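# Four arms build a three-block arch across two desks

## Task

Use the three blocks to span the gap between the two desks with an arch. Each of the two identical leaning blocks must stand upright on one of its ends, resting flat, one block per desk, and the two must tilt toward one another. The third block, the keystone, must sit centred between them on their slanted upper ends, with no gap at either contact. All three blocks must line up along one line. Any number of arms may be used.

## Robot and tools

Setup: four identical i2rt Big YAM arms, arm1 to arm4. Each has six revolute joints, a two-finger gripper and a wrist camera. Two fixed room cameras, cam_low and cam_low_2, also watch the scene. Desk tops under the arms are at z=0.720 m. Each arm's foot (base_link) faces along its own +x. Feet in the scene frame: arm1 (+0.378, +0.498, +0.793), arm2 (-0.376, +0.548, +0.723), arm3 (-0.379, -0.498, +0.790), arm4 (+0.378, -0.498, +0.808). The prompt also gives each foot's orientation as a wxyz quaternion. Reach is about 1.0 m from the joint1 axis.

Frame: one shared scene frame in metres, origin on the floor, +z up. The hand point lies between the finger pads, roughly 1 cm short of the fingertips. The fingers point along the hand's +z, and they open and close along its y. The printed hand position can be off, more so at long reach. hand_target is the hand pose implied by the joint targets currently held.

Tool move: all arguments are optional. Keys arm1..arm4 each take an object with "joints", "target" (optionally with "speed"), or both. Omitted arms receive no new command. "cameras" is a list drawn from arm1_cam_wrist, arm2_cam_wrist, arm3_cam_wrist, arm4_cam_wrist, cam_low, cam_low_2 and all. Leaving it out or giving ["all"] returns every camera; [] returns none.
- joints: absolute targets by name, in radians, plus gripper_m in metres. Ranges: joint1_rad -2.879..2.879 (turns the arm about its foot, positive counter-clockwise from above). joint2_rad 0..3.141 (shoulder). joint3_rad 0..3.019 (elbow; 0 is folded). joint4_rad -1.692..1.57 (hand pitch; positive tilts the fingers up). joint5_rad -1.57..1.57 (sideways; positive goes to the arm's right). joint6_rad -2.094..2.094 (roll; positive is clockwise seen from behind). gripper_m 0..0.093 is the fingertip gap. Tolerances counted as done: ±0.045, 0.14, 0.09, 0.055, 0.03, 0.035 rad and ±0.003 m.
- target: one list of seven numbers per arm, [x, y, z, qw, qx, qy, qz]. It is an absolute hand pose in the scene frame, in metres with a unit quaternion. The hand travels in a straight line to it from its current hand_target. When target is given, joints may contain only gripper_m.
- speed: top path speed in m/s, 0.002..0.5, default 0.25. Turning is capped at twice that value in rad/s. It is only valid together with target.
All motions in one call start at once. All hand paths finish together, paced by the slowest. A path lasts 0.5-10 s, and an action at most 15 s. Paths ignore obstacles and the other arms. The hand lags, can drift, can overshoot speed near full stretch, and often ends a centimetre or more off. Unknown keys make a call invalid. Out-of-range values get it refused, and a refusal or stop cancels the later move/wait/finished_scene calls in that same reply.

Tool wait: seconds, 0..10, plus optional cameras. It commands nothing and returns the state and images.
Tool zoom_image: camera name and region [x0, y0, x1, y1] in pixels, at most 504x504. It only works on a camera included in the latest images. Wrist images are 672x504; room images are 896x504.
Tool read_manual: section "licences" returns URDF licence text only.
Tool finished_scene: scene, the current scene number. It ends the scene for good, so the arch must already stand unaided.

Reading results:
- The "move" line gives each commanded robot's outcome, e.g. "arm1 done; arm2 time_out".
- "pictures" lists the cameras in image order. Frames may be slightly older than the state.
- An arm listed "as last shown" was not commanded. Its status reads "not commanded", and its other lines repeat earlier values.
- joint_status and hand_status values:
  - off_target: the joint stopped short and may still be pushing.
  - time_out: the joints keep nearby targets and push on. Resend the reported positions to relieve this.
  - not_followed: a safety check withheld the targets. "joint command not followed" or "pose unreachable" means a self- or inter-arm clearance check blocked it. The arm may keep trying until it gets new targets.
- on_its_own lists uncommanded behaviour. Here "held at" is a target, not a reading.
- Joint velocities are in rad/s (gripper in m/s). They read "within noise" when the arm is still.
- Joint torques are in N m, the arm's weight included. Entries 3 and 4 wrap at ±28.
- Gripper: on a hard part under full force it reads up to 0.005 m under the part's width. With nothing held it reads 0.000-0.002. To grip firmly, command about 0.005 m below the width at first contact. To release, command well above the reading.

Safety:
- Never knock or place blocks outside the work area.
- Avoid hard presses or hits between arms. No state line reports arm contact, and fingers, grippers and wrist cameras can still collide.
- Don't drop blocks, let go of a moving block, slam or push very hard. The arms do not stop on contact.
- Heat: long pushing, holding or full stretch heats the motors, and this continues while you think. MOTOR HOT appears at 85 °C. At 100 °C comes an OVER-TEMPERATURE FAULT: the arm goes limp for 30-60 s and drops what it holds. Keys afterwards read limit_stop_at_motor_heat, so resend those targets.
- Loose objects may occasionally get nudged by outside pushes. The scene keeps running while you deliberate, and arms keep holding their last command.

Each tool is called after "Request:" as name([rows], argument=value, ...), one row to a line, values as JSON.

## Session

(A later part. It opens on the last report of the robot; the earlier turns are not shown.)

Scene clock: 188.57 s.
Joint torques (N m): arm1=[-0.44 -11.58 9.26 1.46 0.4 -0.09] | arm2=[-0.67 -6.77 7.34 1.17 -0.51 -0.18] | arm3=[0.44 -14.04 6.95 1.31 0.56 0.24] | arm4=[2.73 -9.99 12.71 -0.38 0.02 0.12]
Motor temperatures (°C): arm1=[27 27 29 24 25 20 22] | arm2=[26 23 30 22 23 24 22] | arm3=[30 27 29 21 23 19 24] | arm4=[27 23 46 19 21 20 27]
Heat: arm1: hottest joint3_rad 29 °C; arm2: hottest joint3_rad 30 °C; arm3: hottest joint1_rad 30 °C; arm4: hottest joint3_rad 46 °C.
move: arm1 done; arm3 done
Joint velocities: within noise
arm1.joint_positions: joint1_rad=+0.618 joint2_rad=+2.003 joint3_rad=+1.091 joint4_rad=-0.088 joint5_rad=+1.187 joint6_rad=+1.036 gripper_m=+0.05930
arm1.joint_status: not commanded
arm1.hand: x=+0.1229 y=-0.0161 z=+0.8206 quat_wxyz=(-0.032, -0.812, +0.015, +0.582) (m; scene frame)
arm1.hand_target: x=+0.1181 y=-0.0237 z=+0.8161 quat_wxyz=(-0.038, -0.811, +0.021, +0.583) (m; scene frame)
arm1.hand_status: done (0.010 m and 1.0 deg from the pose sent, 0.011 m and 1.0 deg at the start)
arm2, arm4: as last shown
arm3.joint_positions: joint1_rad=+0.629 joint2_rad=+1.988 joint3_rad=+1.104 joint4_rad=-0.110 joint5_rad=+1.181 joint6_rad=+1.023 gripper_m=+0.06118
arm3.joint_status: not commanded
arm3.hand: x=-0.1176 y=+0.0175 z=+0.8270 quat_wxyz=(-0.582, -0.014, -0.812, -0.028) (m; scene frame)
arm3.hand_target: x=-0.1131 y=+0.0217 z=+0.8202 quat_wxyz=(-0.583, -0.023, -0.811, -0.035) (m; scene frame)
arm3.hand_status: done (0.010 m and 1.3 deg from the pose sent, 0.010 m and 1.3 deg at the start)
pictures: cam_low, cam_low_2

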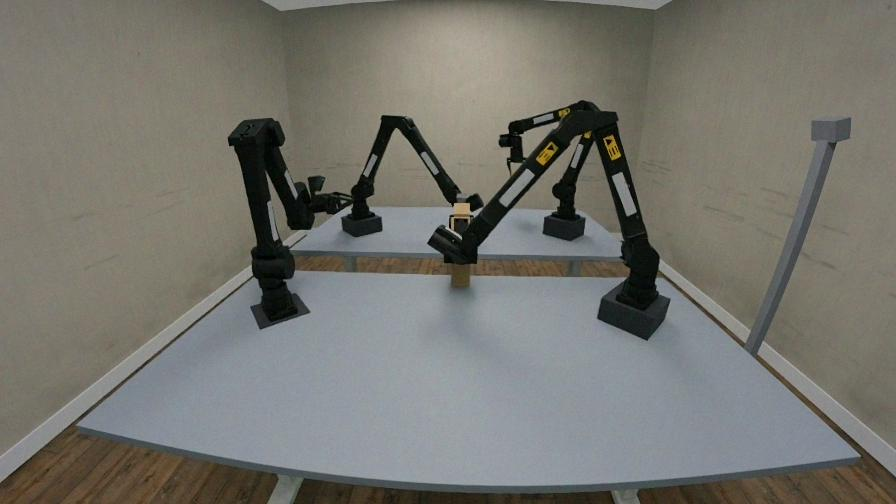

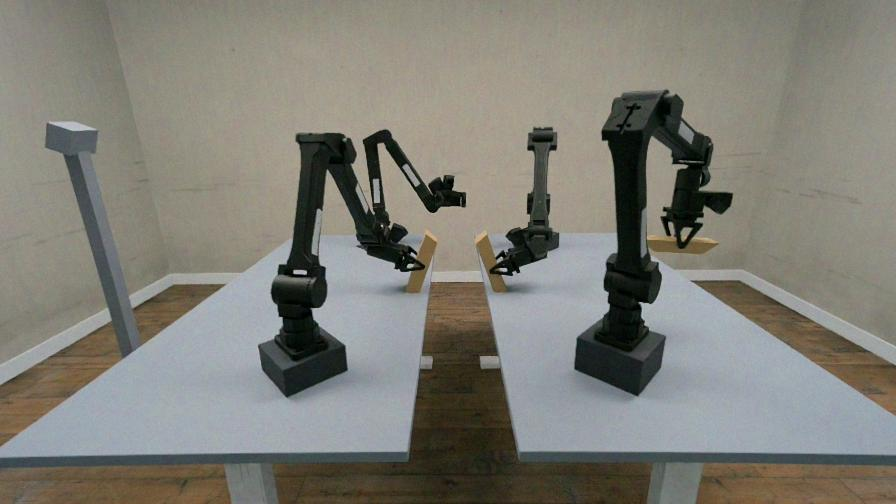

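Request:
move(arm4={"target":[0.50,-0.24,1.17,0,-0.3827,0.9239,0],"speed":0.25}, cameras=[])

Request:
move(arm4={"target":[0.28,-0.16,1.19,0,-0.8192,0.5736,0],"speed":0.25}, cameras=["cam_low","cam_low_2"])

Request:
move(arm4={"target":[0.08,-0.05,1.19,0,-0.9763,0.2164,0],"speed":0.2}, cameras=["cam_low_2"])

Request:
move(arm4={"target":[0.0,-0.0,1.17,0,-1,0.0,0],"speed":0.15}, cameras=["cam_low_2","cam_low","arm4_cam_wrist"])

Scene clock: 197.83 s.
Joint torques (N m): arm1=[-0.32 -11.58 9.25 1.42 0.4 -0.11] | arm2=[-0.21 -6.65 7.38 1.17 -0.5 -0.18] | arm3=[0.32 -13.63 6.87 1.36 0.54 0.21] | arm4=[2.73 -7.24 13.34 0.17 0.03 -0.14]
Motor temperatures (°C): arm1=[27 27 28 24 25 20 22] | arm2=[26 23 30 22 23 24 22] | arm3=[30 27 28 21 23 19 24] | arm4=[27 23 46 19 21 20 27]
Heat: arm1: hottest joint3_rad 28 °C; arm2: hottest joint3_rad 30 °C; arm3: hottest joint1_rad 30 °C; arm4: hottest joint3_rad 46 °C.
move: arm4 off_target
Joint velocities: within noise
arm1.joint_positions: joint1_rad=+0.618 joint2_rad=+2.003 joint3_rad=+1.091 joint4_rad=-0.088 joint5_rad=+1.188 joint6_rad=+1.036 gripper_m=+0.05930
arm1.joint_status: not commanded
arm1.hand: x=+0.1228 y=-0.0159 z=+0.8208 quat_wxyz=(-0.032, -0.812, +0.015, +0.583) (m; scene frame)
arm1.hand_target: x=+0.1181 y=-0.0235 z=+0.8162 quat_wxyz=(-0.038, -0.811, +0.022, +0.583) (m; scene frame)
arm1.hand_status: not commanded
arm2, arm3: as last shown
arm4.joint_positions: joint1_rad=-1.273 joint2_rad=+1.015 joint3_rad=+1.247 joint4_rad=-1.685 joint5_rad=+0.000 joint6_rad=+0.362 gripper_m=+0.05895
arm4.joint_status: not commanded
arm4.hand: x=+0.5011 y=-0.2462 z=+1.1399 quat_wxyz=(-0.044, +0.368, -0.928, -0.039) (m; scene frame)
arm4.hand_target: x=+0.4998 y=-0.2415 z=+1.1681 quat_wxyz=(-0.067, +0.378, -0.921, -0.061) (m; scene frame)
arm4.hand_status: off_target (0.031 m and 7.0 deg from the pose sent, 0.220 m and 51.4 deg at the start; a joint's target at an end of its range on 43 of 80 steps)
pictures: none
No camera images: "cameras" was empty.

Scene clock: 201.03 s.
Joint torques (N m): arm1=[-0.44 -11.52 9.29 1.43 0.39 -0.1] | arm2=[-0.26 -7.06 7.41 1.16 -0.52 -0.19] | arm3=[0.09 -13.92 6.87 1.32 0.56 0.24] | arm4=[2.49 -8.64 13.55 0.17 -0.02 -0.13]
Motor temperatures (°C): arm1=[27 27 28 24 24 20 22] | arm2=[26 23 30 22 23 24 22] | arm3=[30 27 28 21 23 19 24] | arm4=[27 23 46 19 21 20 27]
Heat: arm1: hottest joint3_rad 28 °C; arm2: hottest joint3_rad 30 °C; arm3: hottest joint1_rad 30 °C; arm4: hottest joint3_rad 46 °C.
move: arm4 off_target
Joint velocities: within noise
arm1, arm2, arm3: as last shown
arm4.joint_positions: joint1_rad=-0.546 joint2_rad=+1.179 joint3_rad=+1.424 joint4_rad=-1.685 joint5_rad=+0.002 joint6_rad=-0.056 gripper_m=+0.05895
arm4.joint_status: not commanded
arm4.hand: x=+0.2861 y=-0.1675 z=+1.1633 quat_wxyz=(-0.042, +0.811, -0.581, -0.050) (m; scene frame)
arm4.hand_target: x=+0.2811 y=-0.1615 z=+1.1886 quat_wxyz=(-0.058, +0.816, -0.571, -0.070) (m; scene frame)
arm4.hand_status: off_target (0.028 m and 7.6 deg from the pose sent, 0.243 m and 67.1 deg at the start; a joint's target at an end of its range on 95 of 96 steps)
pictures: cam_low, cam_low_2

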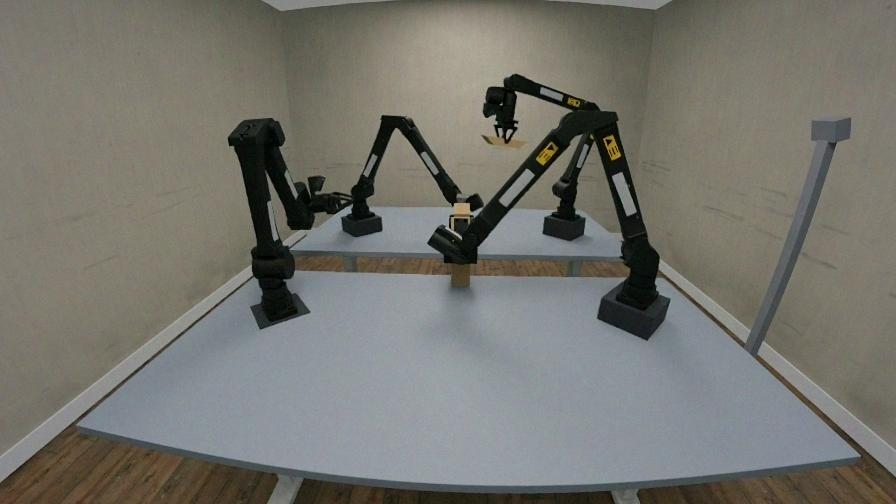

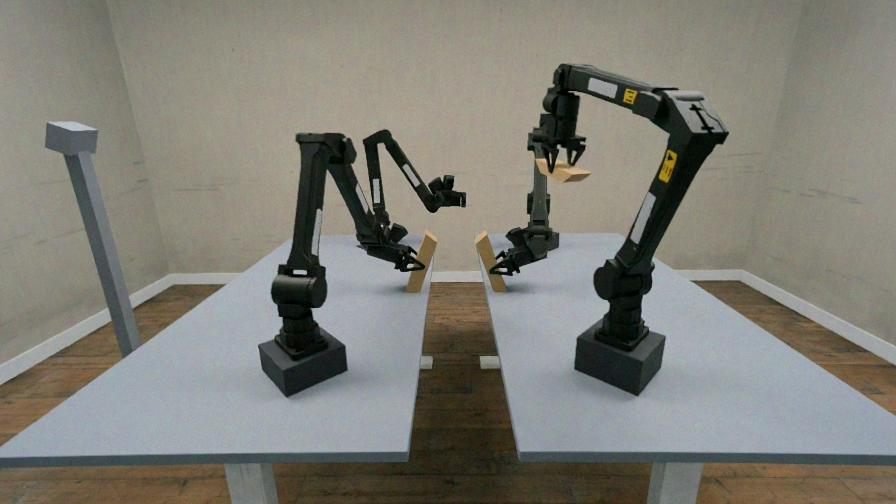

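Scene clock: 203.93 s.
Joint torques (N m): arm1=[-0.32 -11.58 9.29 1.4 0.4 -0.1] | arm2=[-0.62 -7.06 7.28 1.09 -0.49 -0.2] | arm3=[0.32 -13.86 6.78 1.24 0.55 0.21] | arm4=[2.49 -16.09 13.5 0.24 -0.05 -0.14]
Motor temperatures (°C): arm1=[27 27 28 24 24 20 22] | arm2=[26 23 30 22 23 24 22] | arm3=[30 27 28 21 23 19 24] | arm4=[27 23 46 19 21 20 27]
Heat: arm1: hottest joint3_rad 28 °C; arm2: hottest joint3_rad 30 °C; arm3: hottest joint1_rad 30 °C; arm4: hottest joint3_rad 46 °C.
move: arm4 off_target
Joint velocities: within noise
arm1, arm2, arm3: as last shown
arm4.joint_positions: joint1_rad=-0.239 joint2_rad=+1.666 joint3_rad=+1.923 joint4_rad=-1.686 joint5_rad=+0.008 joint6_rad=-0.540 gripper_m=+0.05895
arm4.joint_status: not commanded
arm4.hand: x=+0.0895 y=-0.0537 z=+1.1625 quat_wxyz=(-0.052, +0.972, -0.224, -0.048) (m; scene frame)
arm4.hand_target: x=+0.0824 y=-0.0508 z=+1.1888 quat_wxyz=(-0.071, +0.972, -0.213, -0.068) (m; scene frame)
arm4.hand_status: off_target (0.029 m and 8.1 deg from the pose sent, 0.239 m and 46.8 deg at the start; a joint's target at an end of its range on 85 of 87 steps)
pictures: cam_low_2

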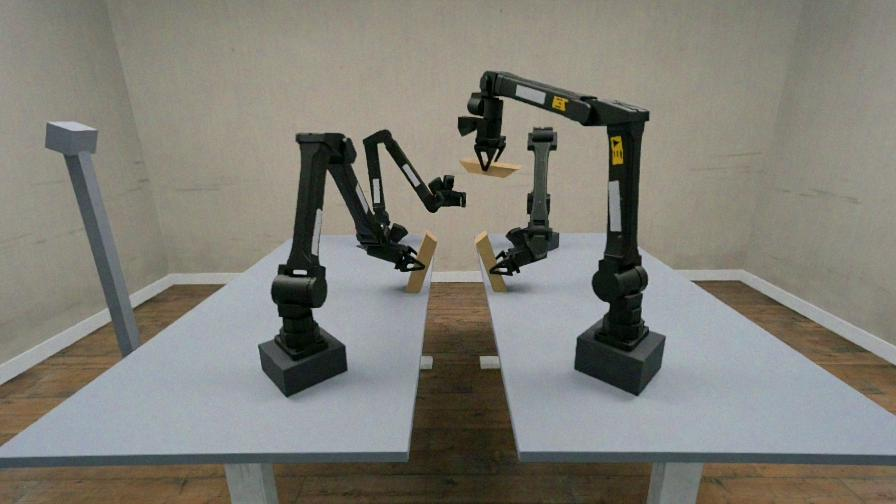

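Scene clock: 206.40 s.
Joint torques (N m): arm1=[-0.26 -11.52 9.28 1.42 0.4 -0.1] | arm2=[-0.32 -7.18 7.3 1.1 -0.52 -0.19] | arm3=[0.15 -13.45 6.91 1.36 0.55 0.2] | arm4=[2.78 -19.37 13.46 0.31 0.02 -0.13]
Motor temperatures (°C): arm1=[27 27 28 24 24 20 22] | arm2=[26 23 30 22 23 24 22] | arm3=[30 27 28 21 23 19 24] | arm4=[27 23 46 19 21 20 27]
Heat: arm1: hottest joint3_rad 28 °C; arm2: hottest joint3_rad 30 °C; arm3: hottest joint1_rad 30 °C; arm4: hottest joint3_rad 46 °C.
move: arm4 off_target
Joint velocities: within noise
arm1, arm2, arm3: as last shown
arm4.joint_positions: joint1_rad=-0.180 joint2_rad=+1.900 joint3_rad=+2.192 joint4_rad=-1.686 joint5_rad=-0.003 joint6_rad=-0.906 gripper_m=+0.05895
arm4.joint_status: not commanded
arm4.hand: x=+0.0096 y=-0.0019 z=+1.1427 quat_wxyz=(-0.069, +0.996, -0.013, -0.054) (m; scene frame)
arm4.hand_target: x=+0.0014 y=-0.0012 z=+1.1691 quat_wxyz=(-0.092, +0.993, -0.002, -0.070) (m; scene frame)
arm4.hand_status: off_target (0.029 m and 10.2 deg from the pose sent, 0.105 m and 27.1 deg at the start; a joint's target at an end of its range on 73 of 74 steps)
pictures: arm4_cam_wrist, cam_low, cam_low_2
camera_calibration:
arm4_cam_wrist: T_world_to_cam=[[0.0289036, 0.988993, 0.145111, -0.16447], [0.864129, -0.0976926, 0.493698, -0.568755], [0.50244, 0.111125, -0.857441, 1.10048], [0, 0, 0, 1]] pos_world=[-0.0566961, -0.0151944, 1.24826]

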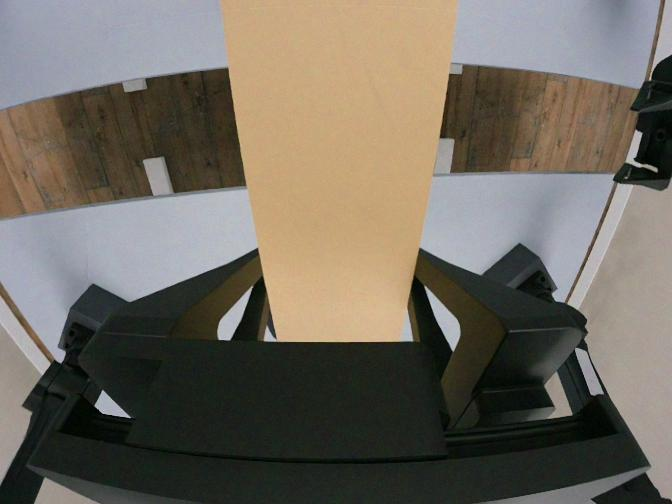

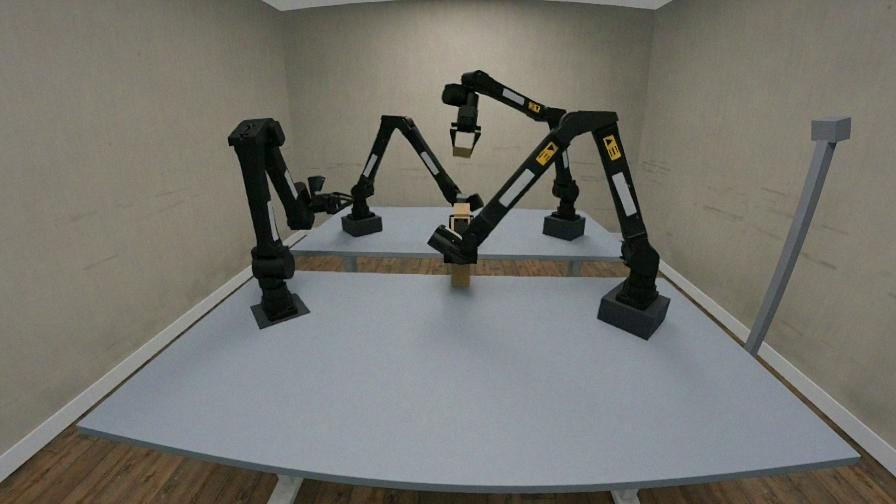

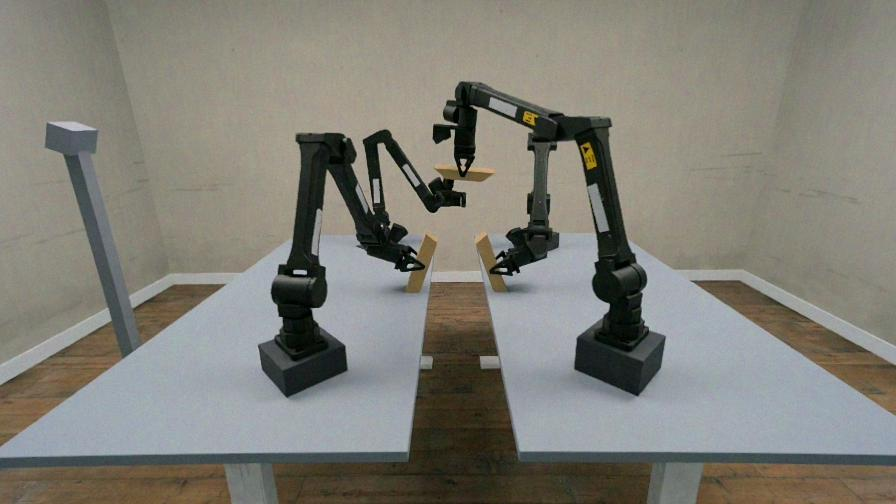

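Request:
move(arm4={"target":[-0.02,-0.002,1.06,0,1,0.0,0],"speed":0.12}, cameras=["cam_low_2","cam_low","arm2_cam_wrist","arm4_cam_wrist"])

Request:
zoom_image(camera="cam_low_2", region=[386, 155, 526, 300])

Request:
zoom_image(camera="cam_low", region=[420, 140, 510, 300])

Request:
zoom_image(camera="arm2_cam_wrist", region=[250, 100, 500, 300])

Scene clock: 214.20 s.
Joint torques (N m): arm1=[-0.38 -11.58 9.25 1.44 0.39 -0.09] | arm2=[-0.38 -7 7.38 1.18 -0.51 -0.18] | arm3=[0.32 -13.92 6.97 1.29 0.56 0.21] | arm4=[2.73 -21.48 9.85 -0.09 -0.07 0.11]
Motor temperatures (°C): arm1=[27 27 27 24 24 20 23] | arm2=[26 23 30 22 23 24 22] | arm3=[30 27 28 21 23 19 24] | arm4=[27 23 45 19 21 20 27]
Heat: arm1: hottest joint1_rad 27 °C; arm2: hottest joint3_rad 30 °C; arm3: hottest joint1_rad 30 °C; arm4: hottest joint3_rad 45 °C.
move: arm4 off_target
Joint velocities: within noise
arm1, arm2, arm3: as last shown
arm4.joint_positions: joint1_rad=-0.152 joint2_rad=+2.038 joint3_rad=+2.168 joint4_rad=-1.686 joint5_rad=-0.001 joint6_rad=-0.907 gripper_m=+0.05894
arm4.joint_status: not commanded
arm4.hand: x=-0.0149 y=+0.0018 z=+1.0498 quat_wxyz=(-0.005, +1.000, +0.001, -0.005) (m; scene frame)
arm4.hand_target: x=-0.0197 y=-0.0023 z=+1.0597 quat_wxyz=(-0.010, +1.000, +0.001, -0.009) (m; scene frame)
arm4.hand_status: off_target (0.012 m and 0.8 deg from the pose sent, 0.088 m and 10.2 deg at the start; a joint's target at an end of its range on 45 of 49 steps)
pictures: arm2_cam_wrist, arm4_cam_wrist, cam_low, cam_low_2
camera_calibration:
arm2_cam_wrist: T_world_to_cam=[[-0.980956, -0.187908, 0.0491411, 0.0210625], [-0.128997, 0.441163, -0.888107, 0.689008], [0.145204, -0.877534, -0.457002, 0.916631], [0, 0, 0, 1]] pos_world=[-0.0235565, 0.504368, 1.02978]
arm4_cam_wrist: T_world_to_cam=[[-0.00834026, 0.999784, 0.0190215, -0.0221534], [0.811898, -0.00433393, 0.583783, -0.596901], [0.583739, 0.0203125, -0.811687, 0.986], [0, 0, 0, 1]] pos_world=[-0.0911284, -0.000466449, 1.14921]

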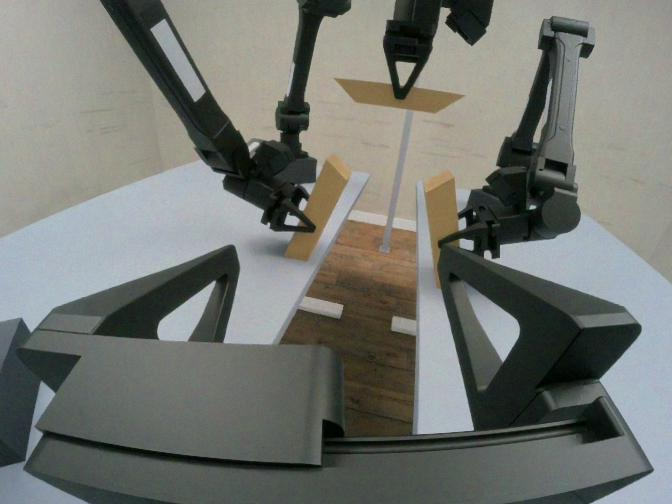

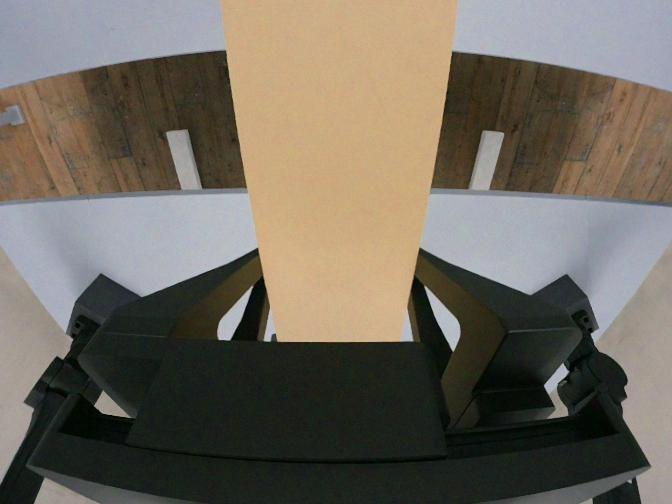

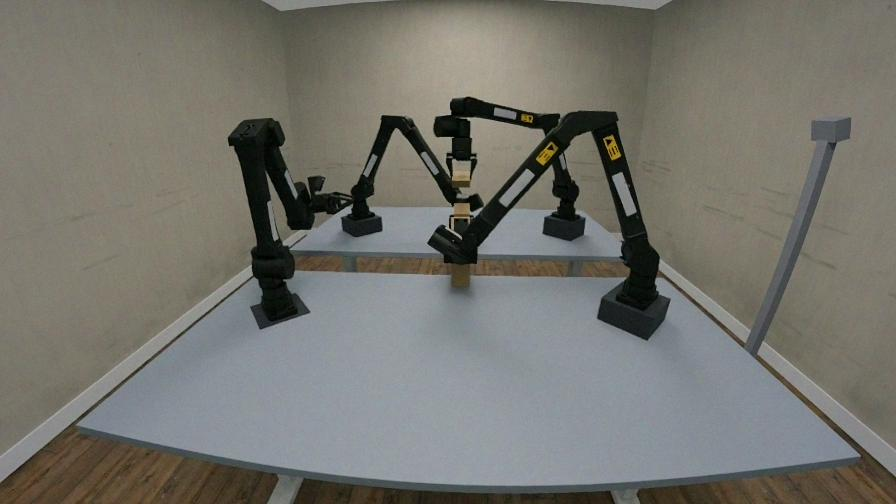

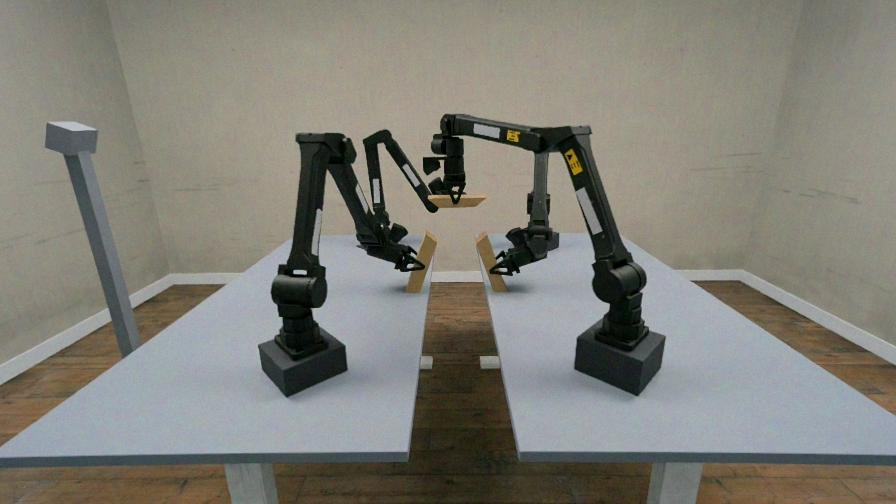

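Scaled by 3.476 from the camera's 896x504 image, which has a finer 1280x720 frame.

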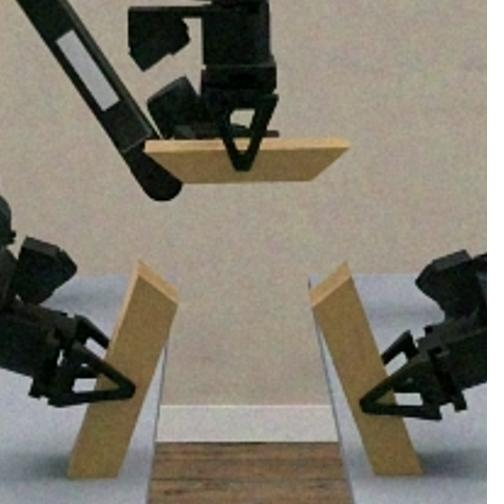

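Scaled by 3.150 from the camera's 896x504 image, which has a finer 1280x720 frame.

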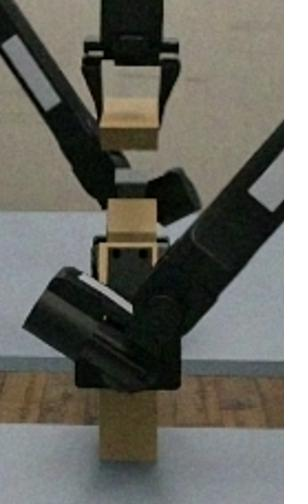

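Scaled by 2.016 from the camera's 672x504 image, which has a finer 960x720 frame.

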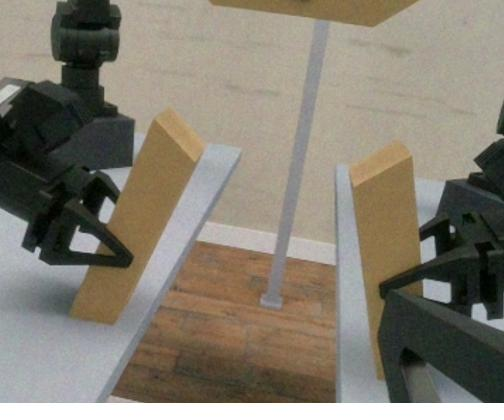

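Request:
move(arm4={"target":[-0.023,-0.004,0.962,0,1,0.0,-0.0122],"speed":0.1}, cameras=["cam_low_2","cam_low","arm2_cam_wrist"])

Request:
zoom_image(camera="cam_low_2", region=[406, 195, 506, 300])

Request:
zoom_image(camera="cam_low", region=[430, 170, 500, 300])

Request:
zoom_image(camera="arm2_cam_wrist", region=[290, 70, 490, 230])

Scene clock: 219.87 s.
Joint torques (N m): arm1=[-0.5 -11.58 9.25 1.39 0.4 -0.1] | arm2=[-0.03 -6.89 7.36 1.05 -0.52 -0.2] | arm3=[0.26 -13.39 6.9 1.33 0.56 0.23] | arm4=[2.67 -21.36 9.48 0.91 -0.19 0.12]
Motor temperatures (°C): arm1=[27 27 27 24 24 20 23] | arm2=[26 23 30 22 23 24 22] | arm3=[30 27 28 21 22 19 24] | arm4=[27 25 44 19 21 20 27]
Heat: arm1: hottest joint1_rad 27 °C; arm2: hottest joint3_rad 30 °C; arm3: hottest joint1_rad 30 °C; arm4: hottest joint3_rad 44 °C.
move: arm4 off_target
Joint velocities: within noise
arm1, arm3: as last shown
arm2.joint_positions: joint1_rad=+0.898 joint2_rad=+1.497 joint3_rad=+0.496 joint4_rad=+1.561 joint5_rad=+1.395 joint6_rad=-0.620 gripper_m=+0.09396
arm2.joint_status: not commanded
arm2.hand: x=-0.0054 y=+0.4059 z=+0.9657 quat_wxyz=(-0.559, -0.399, -0.545, +0.481) (m; scene frame)
arm2.hand_target: x=+0.0003 y=+0.4097 z=+0.9706 quat_wxyz=(-0.565, -0.398, -0.543, +0.477) (m; scene frame)
arm2.hand_status: not commanded
arm4.joint_positions: joint1_rad=-0.152 joint2_rad=+2.038 joint3_rad=+1.920 joint4_rad=-1.467 joint5_rad=-0.016 joint6_rad=-0.906 gripper_m=+0.05894
arm4.joint_status: not commanded
arm4.hand: x=-0.0129 y=-0.0050 z=+0.9552 quat_wxyz=(+0.011, +1.000, +0.000, -0.002) (m; scene frame)
arm4.hand_target: x=-0.0228 y=-0.0040 z=+0.9621 quat_wxyz=(+0.000, +1.000, +0.000, -0.012) (m; scene frame)
arm4.hand_status: off_target (0.012 m and 1.7 deg from the pose sent, 0.088 m and 1.1 deg at the start)
pictures: arm2_cam_wrist, cam_low, cam_low_2
camera_calibration:
arm2_cam_wrist: T_world_to_cam=[[-0.980956, -0.187908, 0.0491411, 0.0210625], [-0.128997, 0.441163, -0.888107, 0.689008], [0.145204, -0.877534, -0.457002, 0.916631], [0, 0, 0, 1]] pos_world=[-0.0235565, 0.504368, 1.02978]

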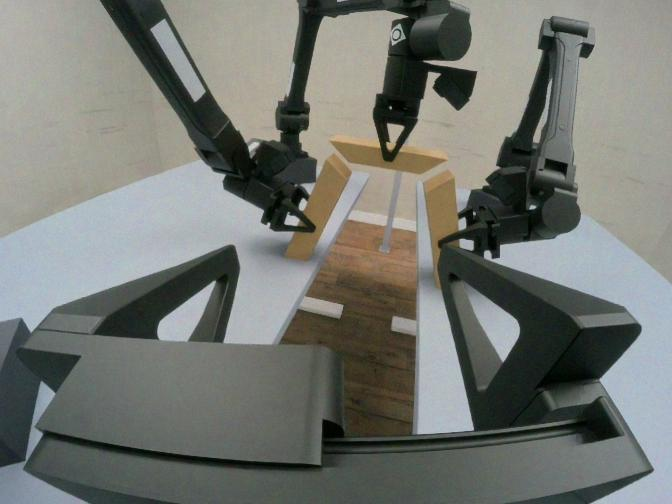

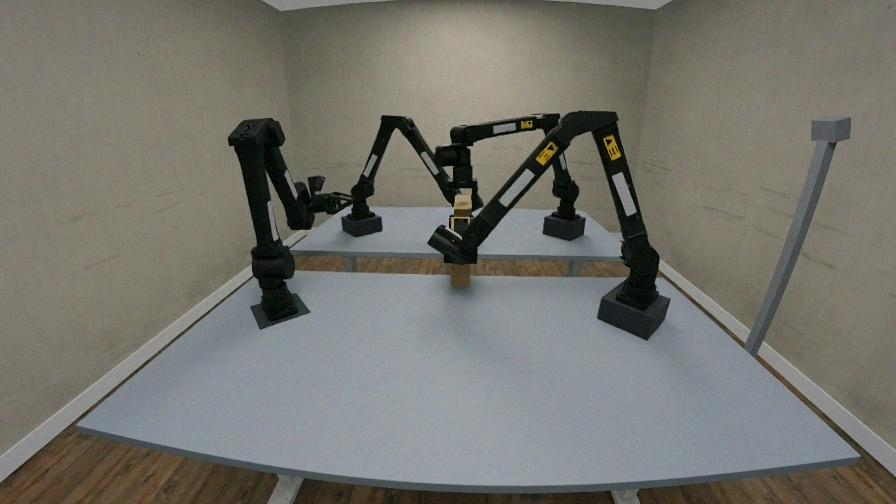

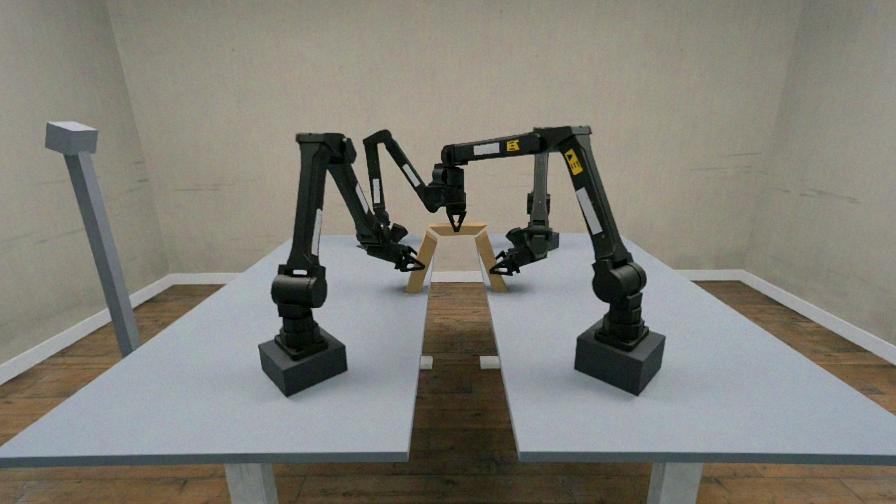

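Scaled by 4.800 from the camera's 896x504 image, which has a finer 1280x720 frame.

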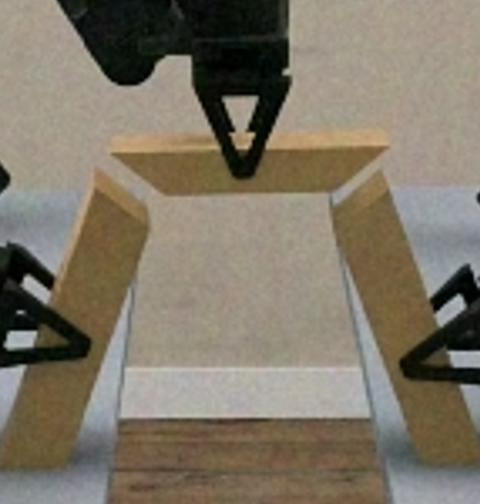

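Scaled by 3.877 from the camera's 896x504 image, which has a finer 1280x720 frame.

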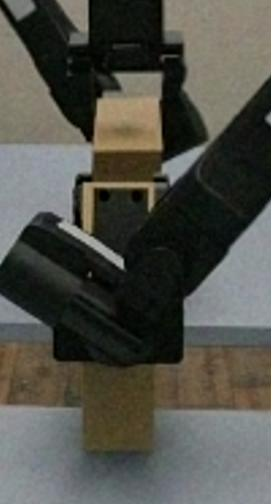

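Scaled by 2.520 from the camera's 672x504 image, which has a finer 960x720 frame.

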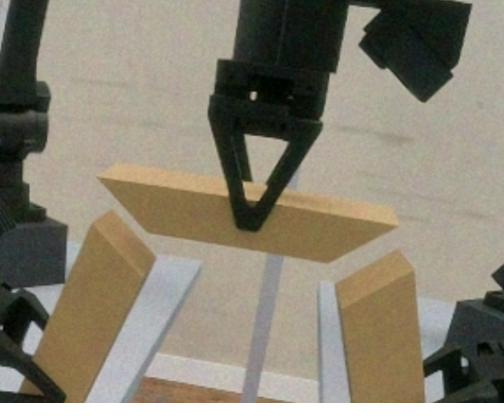

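Request:
move(arm4={"target":[-0.032,-0.002,0.950,0,1,0.0,-0.025],"speed":0.06}, cameras=["cam_low_2","cam_low","arm2_cam_wrist"])

Request:
zoom_image(camera="cam_low_2", region=[406, 195, 506, 300])

Request:
zoom_image(camera="arm2_cam_wrist", region=[290, 70, 490, 230])

Scene clock: 222.60 s.
Joint torques (N m): arm1=[-0.38 -11.52 9.26 1.4 0.4 -0.09] | arm2=[-0.67 -6.95 7.34 1.2 -0.5 -0.18] | arm3=[-0.09 -13.57 6.91 1.25 0.54 0.24] | arm4=[2.84 -20.89 9.48 1.02 -0.21 0.13]
Motor temperatures (°C): arm1=[27 27 27 24 24 20 23] | arm2=[26 23 30 22 23 24 22] | arm3=[30 27 28 21 22 19 24] | arm4=[27 25 43 19 21 20 27]
Heat: arm1: hottest joint1_rad 27 °C; arm2: hottest joint3_rad 30 °C; arm3: hottest joint1_rad 30 °C; arm4: hottest joint3_rad 43 °C.
move: arm4 off_target
Joint velocities: within noise
arm1, arm2, arm3: as last shown
arm4.joint_positions: joint1_rad=-0.149 joint2_rad=+2.044 joint3_rad=+1.910 joint4_rad=-1.427 joint5_rad=-0.038 joint6_rad=-0.902 gripper_m=+0.05894
arm4.joint_status: not commanded
arm4.hand: x=-0.0215 y=-0.0028 z=+0.9474 quat_wxyz=(+0.008, +1.000, +0.000, -0.018) (m; scene frame)
arm4.hand_target: x=-0.0323 y=-0.0022 z=+0.9502 quat_wxyz=(+0.000, +1.000, +0.000, -0.026) (m; scene frame)
arm4.hand_status: off_target (0.011 m and 1.3 deg from the pose sent, 0.020 m and 2.9 deg at the start)
pictures: arm2_cam_wrist, cam_low, cam_low_2
camera_calibration:
arm2_cam_wrist: T_world_to_cam=[[-0.980956, -0.187908, 0.0491411, 0.0210625], [-0.128997, 0.441163, -0.888107, 0.689008], [0.145204, -0.877534, -0.457002, 0.916631], [0, 0, 0, 1]] pos_world=[-0.0235565, 0.504368, 1.02978]

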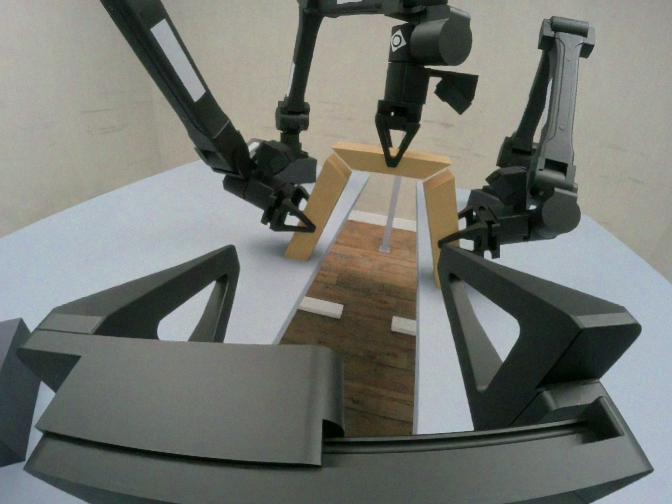

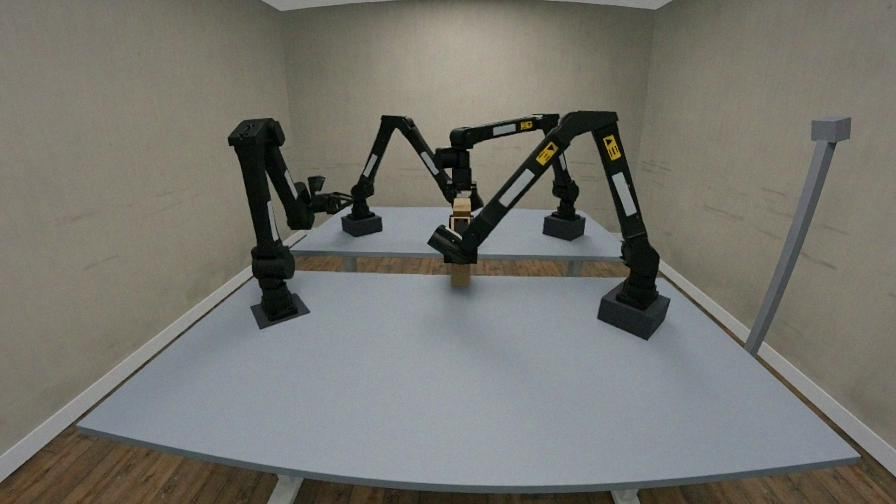

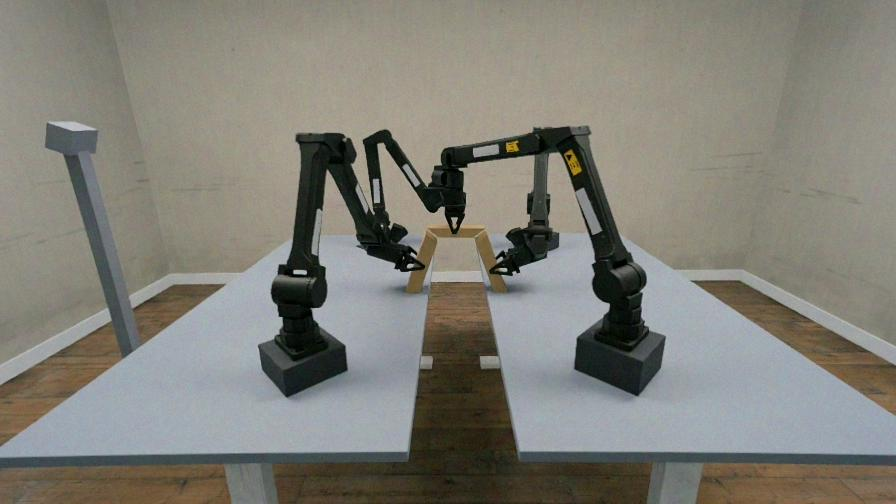

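Scaled by 4.800 from the camera's 896x504 image, which has a finer 1280x720 frame.

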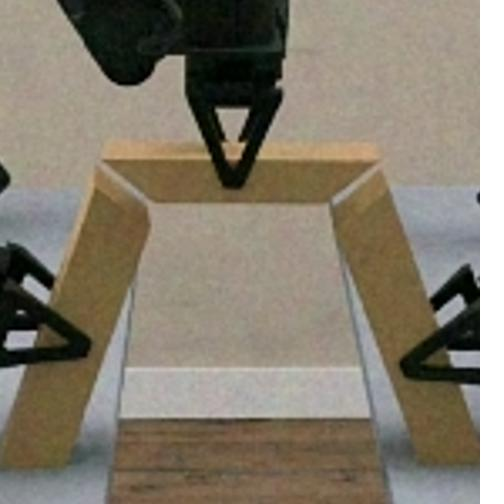

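Scaled by 2.520 from the camera's 672x504 image, which has a finer 960x720 frame.

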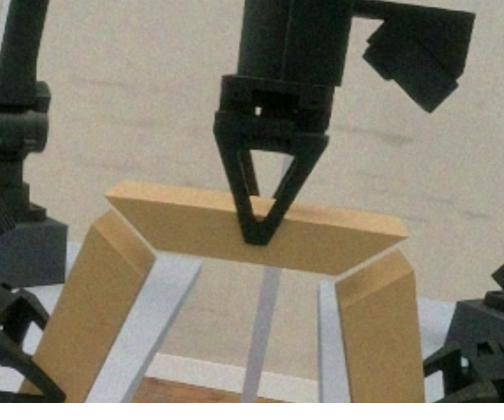

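Request:
move(arm4={"target":[-0.034,-0.002,0.942,0,1,0.0,-0.025],"speed":0.03}, cameras=["cam_low_2","cam_low","arm2_cam_wrist"])

Request:
zoom_image(camera="cam_low_2", region=[406, 195, 506, 300])

Request:
zoom_image(camera="arm2_cam_wrist", region=[290, 70, 490, 230])

Request:
zoom_image(camera="cam_low", region=[430, 170, 500, 300])

Scene clock: 225.30 s.
Joint torques (N m): arm1=[-0.38 -11.58 9.26 1.4 0.39 -0.09] | arm2=[-0.44 -7.12 7.31 1.16 -0.52 -0.2] | arm3=[0.26 -13.57 6.94 1.32 0.56 0.21] | arm4=[2.84 -21.01 9.46 1.01 -0.15 0.12]
Motor temperatures (°C): arm1=[27 27 27 24 24 20 23] | arm2=[26 23 30 22 23 24 22] | arm3=[30 27 28 21 22 19 24] | arm4=[27 25 43 19 21 20 27]
Heat: arm1: hottest joint1_rad 27 °C; arm2: hottest joint3_rad 30 °C; arm3: hottest joint1_rad 30 °C; arm4: hottest joint3_rad 43 °C.
move: arm4 off_target
Joint velocities: within noise
arm1, arm2: as last shown
arm3.joint_positions: joint1_rad=+0.629 joint2_rad=+1.988 joint3_rad=+1.104 joint4_rad=-0.110 joint5_rad=+1.181 joint6_rad=+1.023 gripper_m=+0.06118
arm3.joint_status: not commanded
arm3.hand: x=-0.1176 y=+0.0175 z=+0.8270 quat_wxyz=(-0.582, -0.014, -0.812, -0.028) (m; scene frame)
arm3.hand_target: x=-0.1131 y=+0.0217 z=+0.8202 quat_wxyz=(-0.583, -0.023, -0.811, -0.035) (m; scene frame)
arm3.hand_status: not commanded
arm4.joint_positions: joint1_rad=-0.147 joint2_rad=+2.052 joint3_rad=+1.900 joint4_rad=-1.412 joint5_rad=-0.038 joint6_rad=-0.899 gripper_m=+0.05894
arm4.joint_status: not commanded
arm4.hand: x=-0.0231 y=-0.0031 z=+0.9391 quat_wxyz=(+0.009, +1.000, +0.000, -0.017) (m; scene frame)
arm4.hand_target: x=-0.0337 y=-0.0024 z=+0.9420 quat_wxyz=(+0.000, +1.000, +0.000, -0.025) (m; scene frame)
arm4.hand_status: off_target (0.011 m and 1.4 deg from the pose sent, 0.014 m and 1.3 deg at the start)
pictures: arm2_cam_wrist, cam_low, cam_low_2
camera_calibration:
arm2_cam_wrist: T_world_to_cam=[[-0.980956, -0.187908, 0.0491411, 0.0210625], [-0.128997, 0.441163, -0.888107, 0.689008], [0.145204, -0.877534, -0.457002, 0.916631], [0, 0, 0, 1]] pos_world=[-0.0235565, 0.504368, 1.02978]

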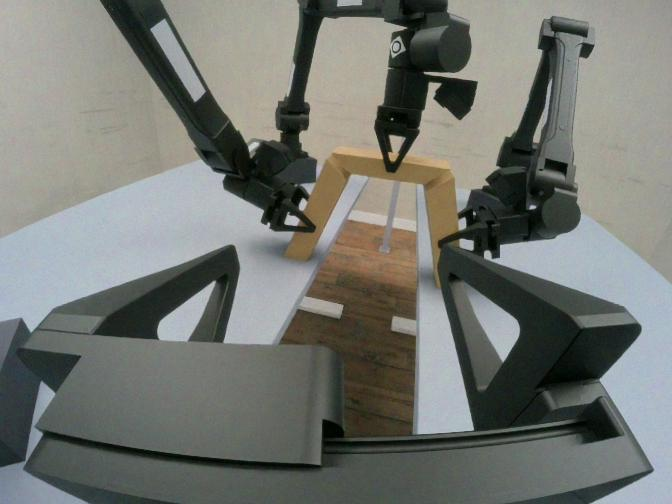

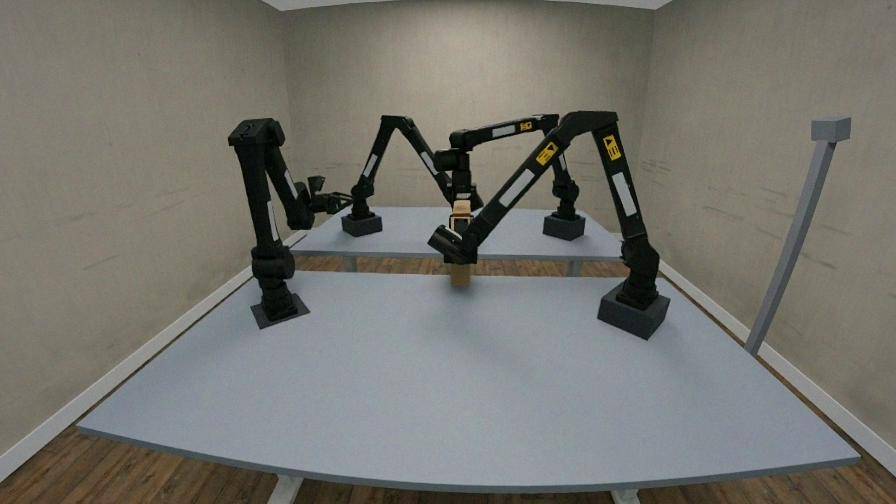

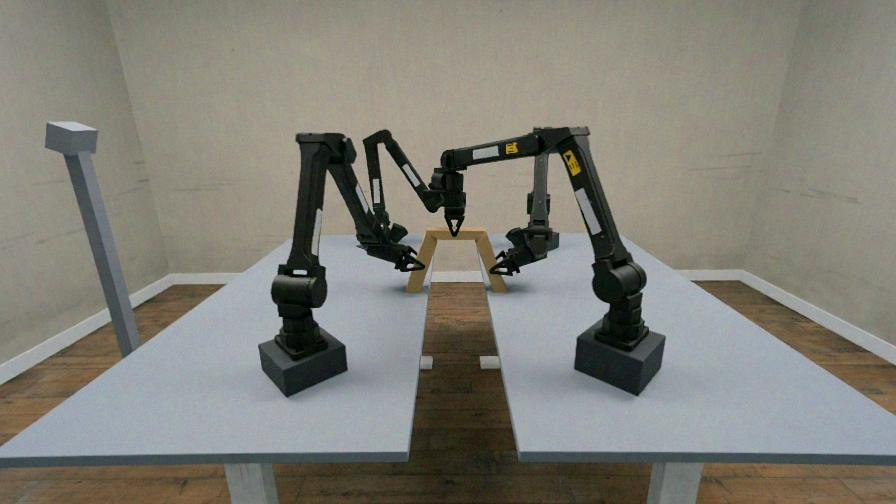

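Scaled by 4.800 from the camera's 896x504 image, which has a finer 1280x720 frame.

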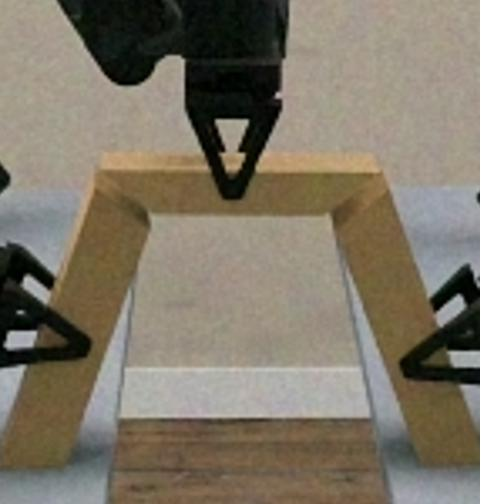

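Scaled by 2.520 from the camera's 672x504 image, which has a finer 960x720 frame.

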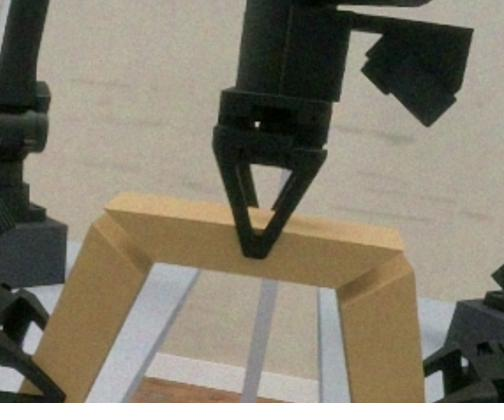

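Scaled by 3.877 from the camera's 896x504 image, which has a finer 1280x720 frame.

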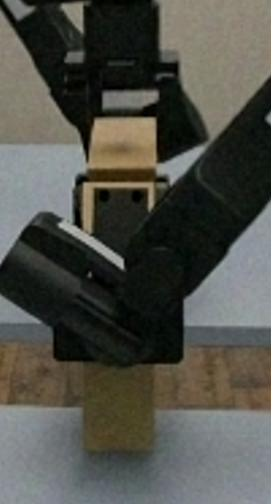

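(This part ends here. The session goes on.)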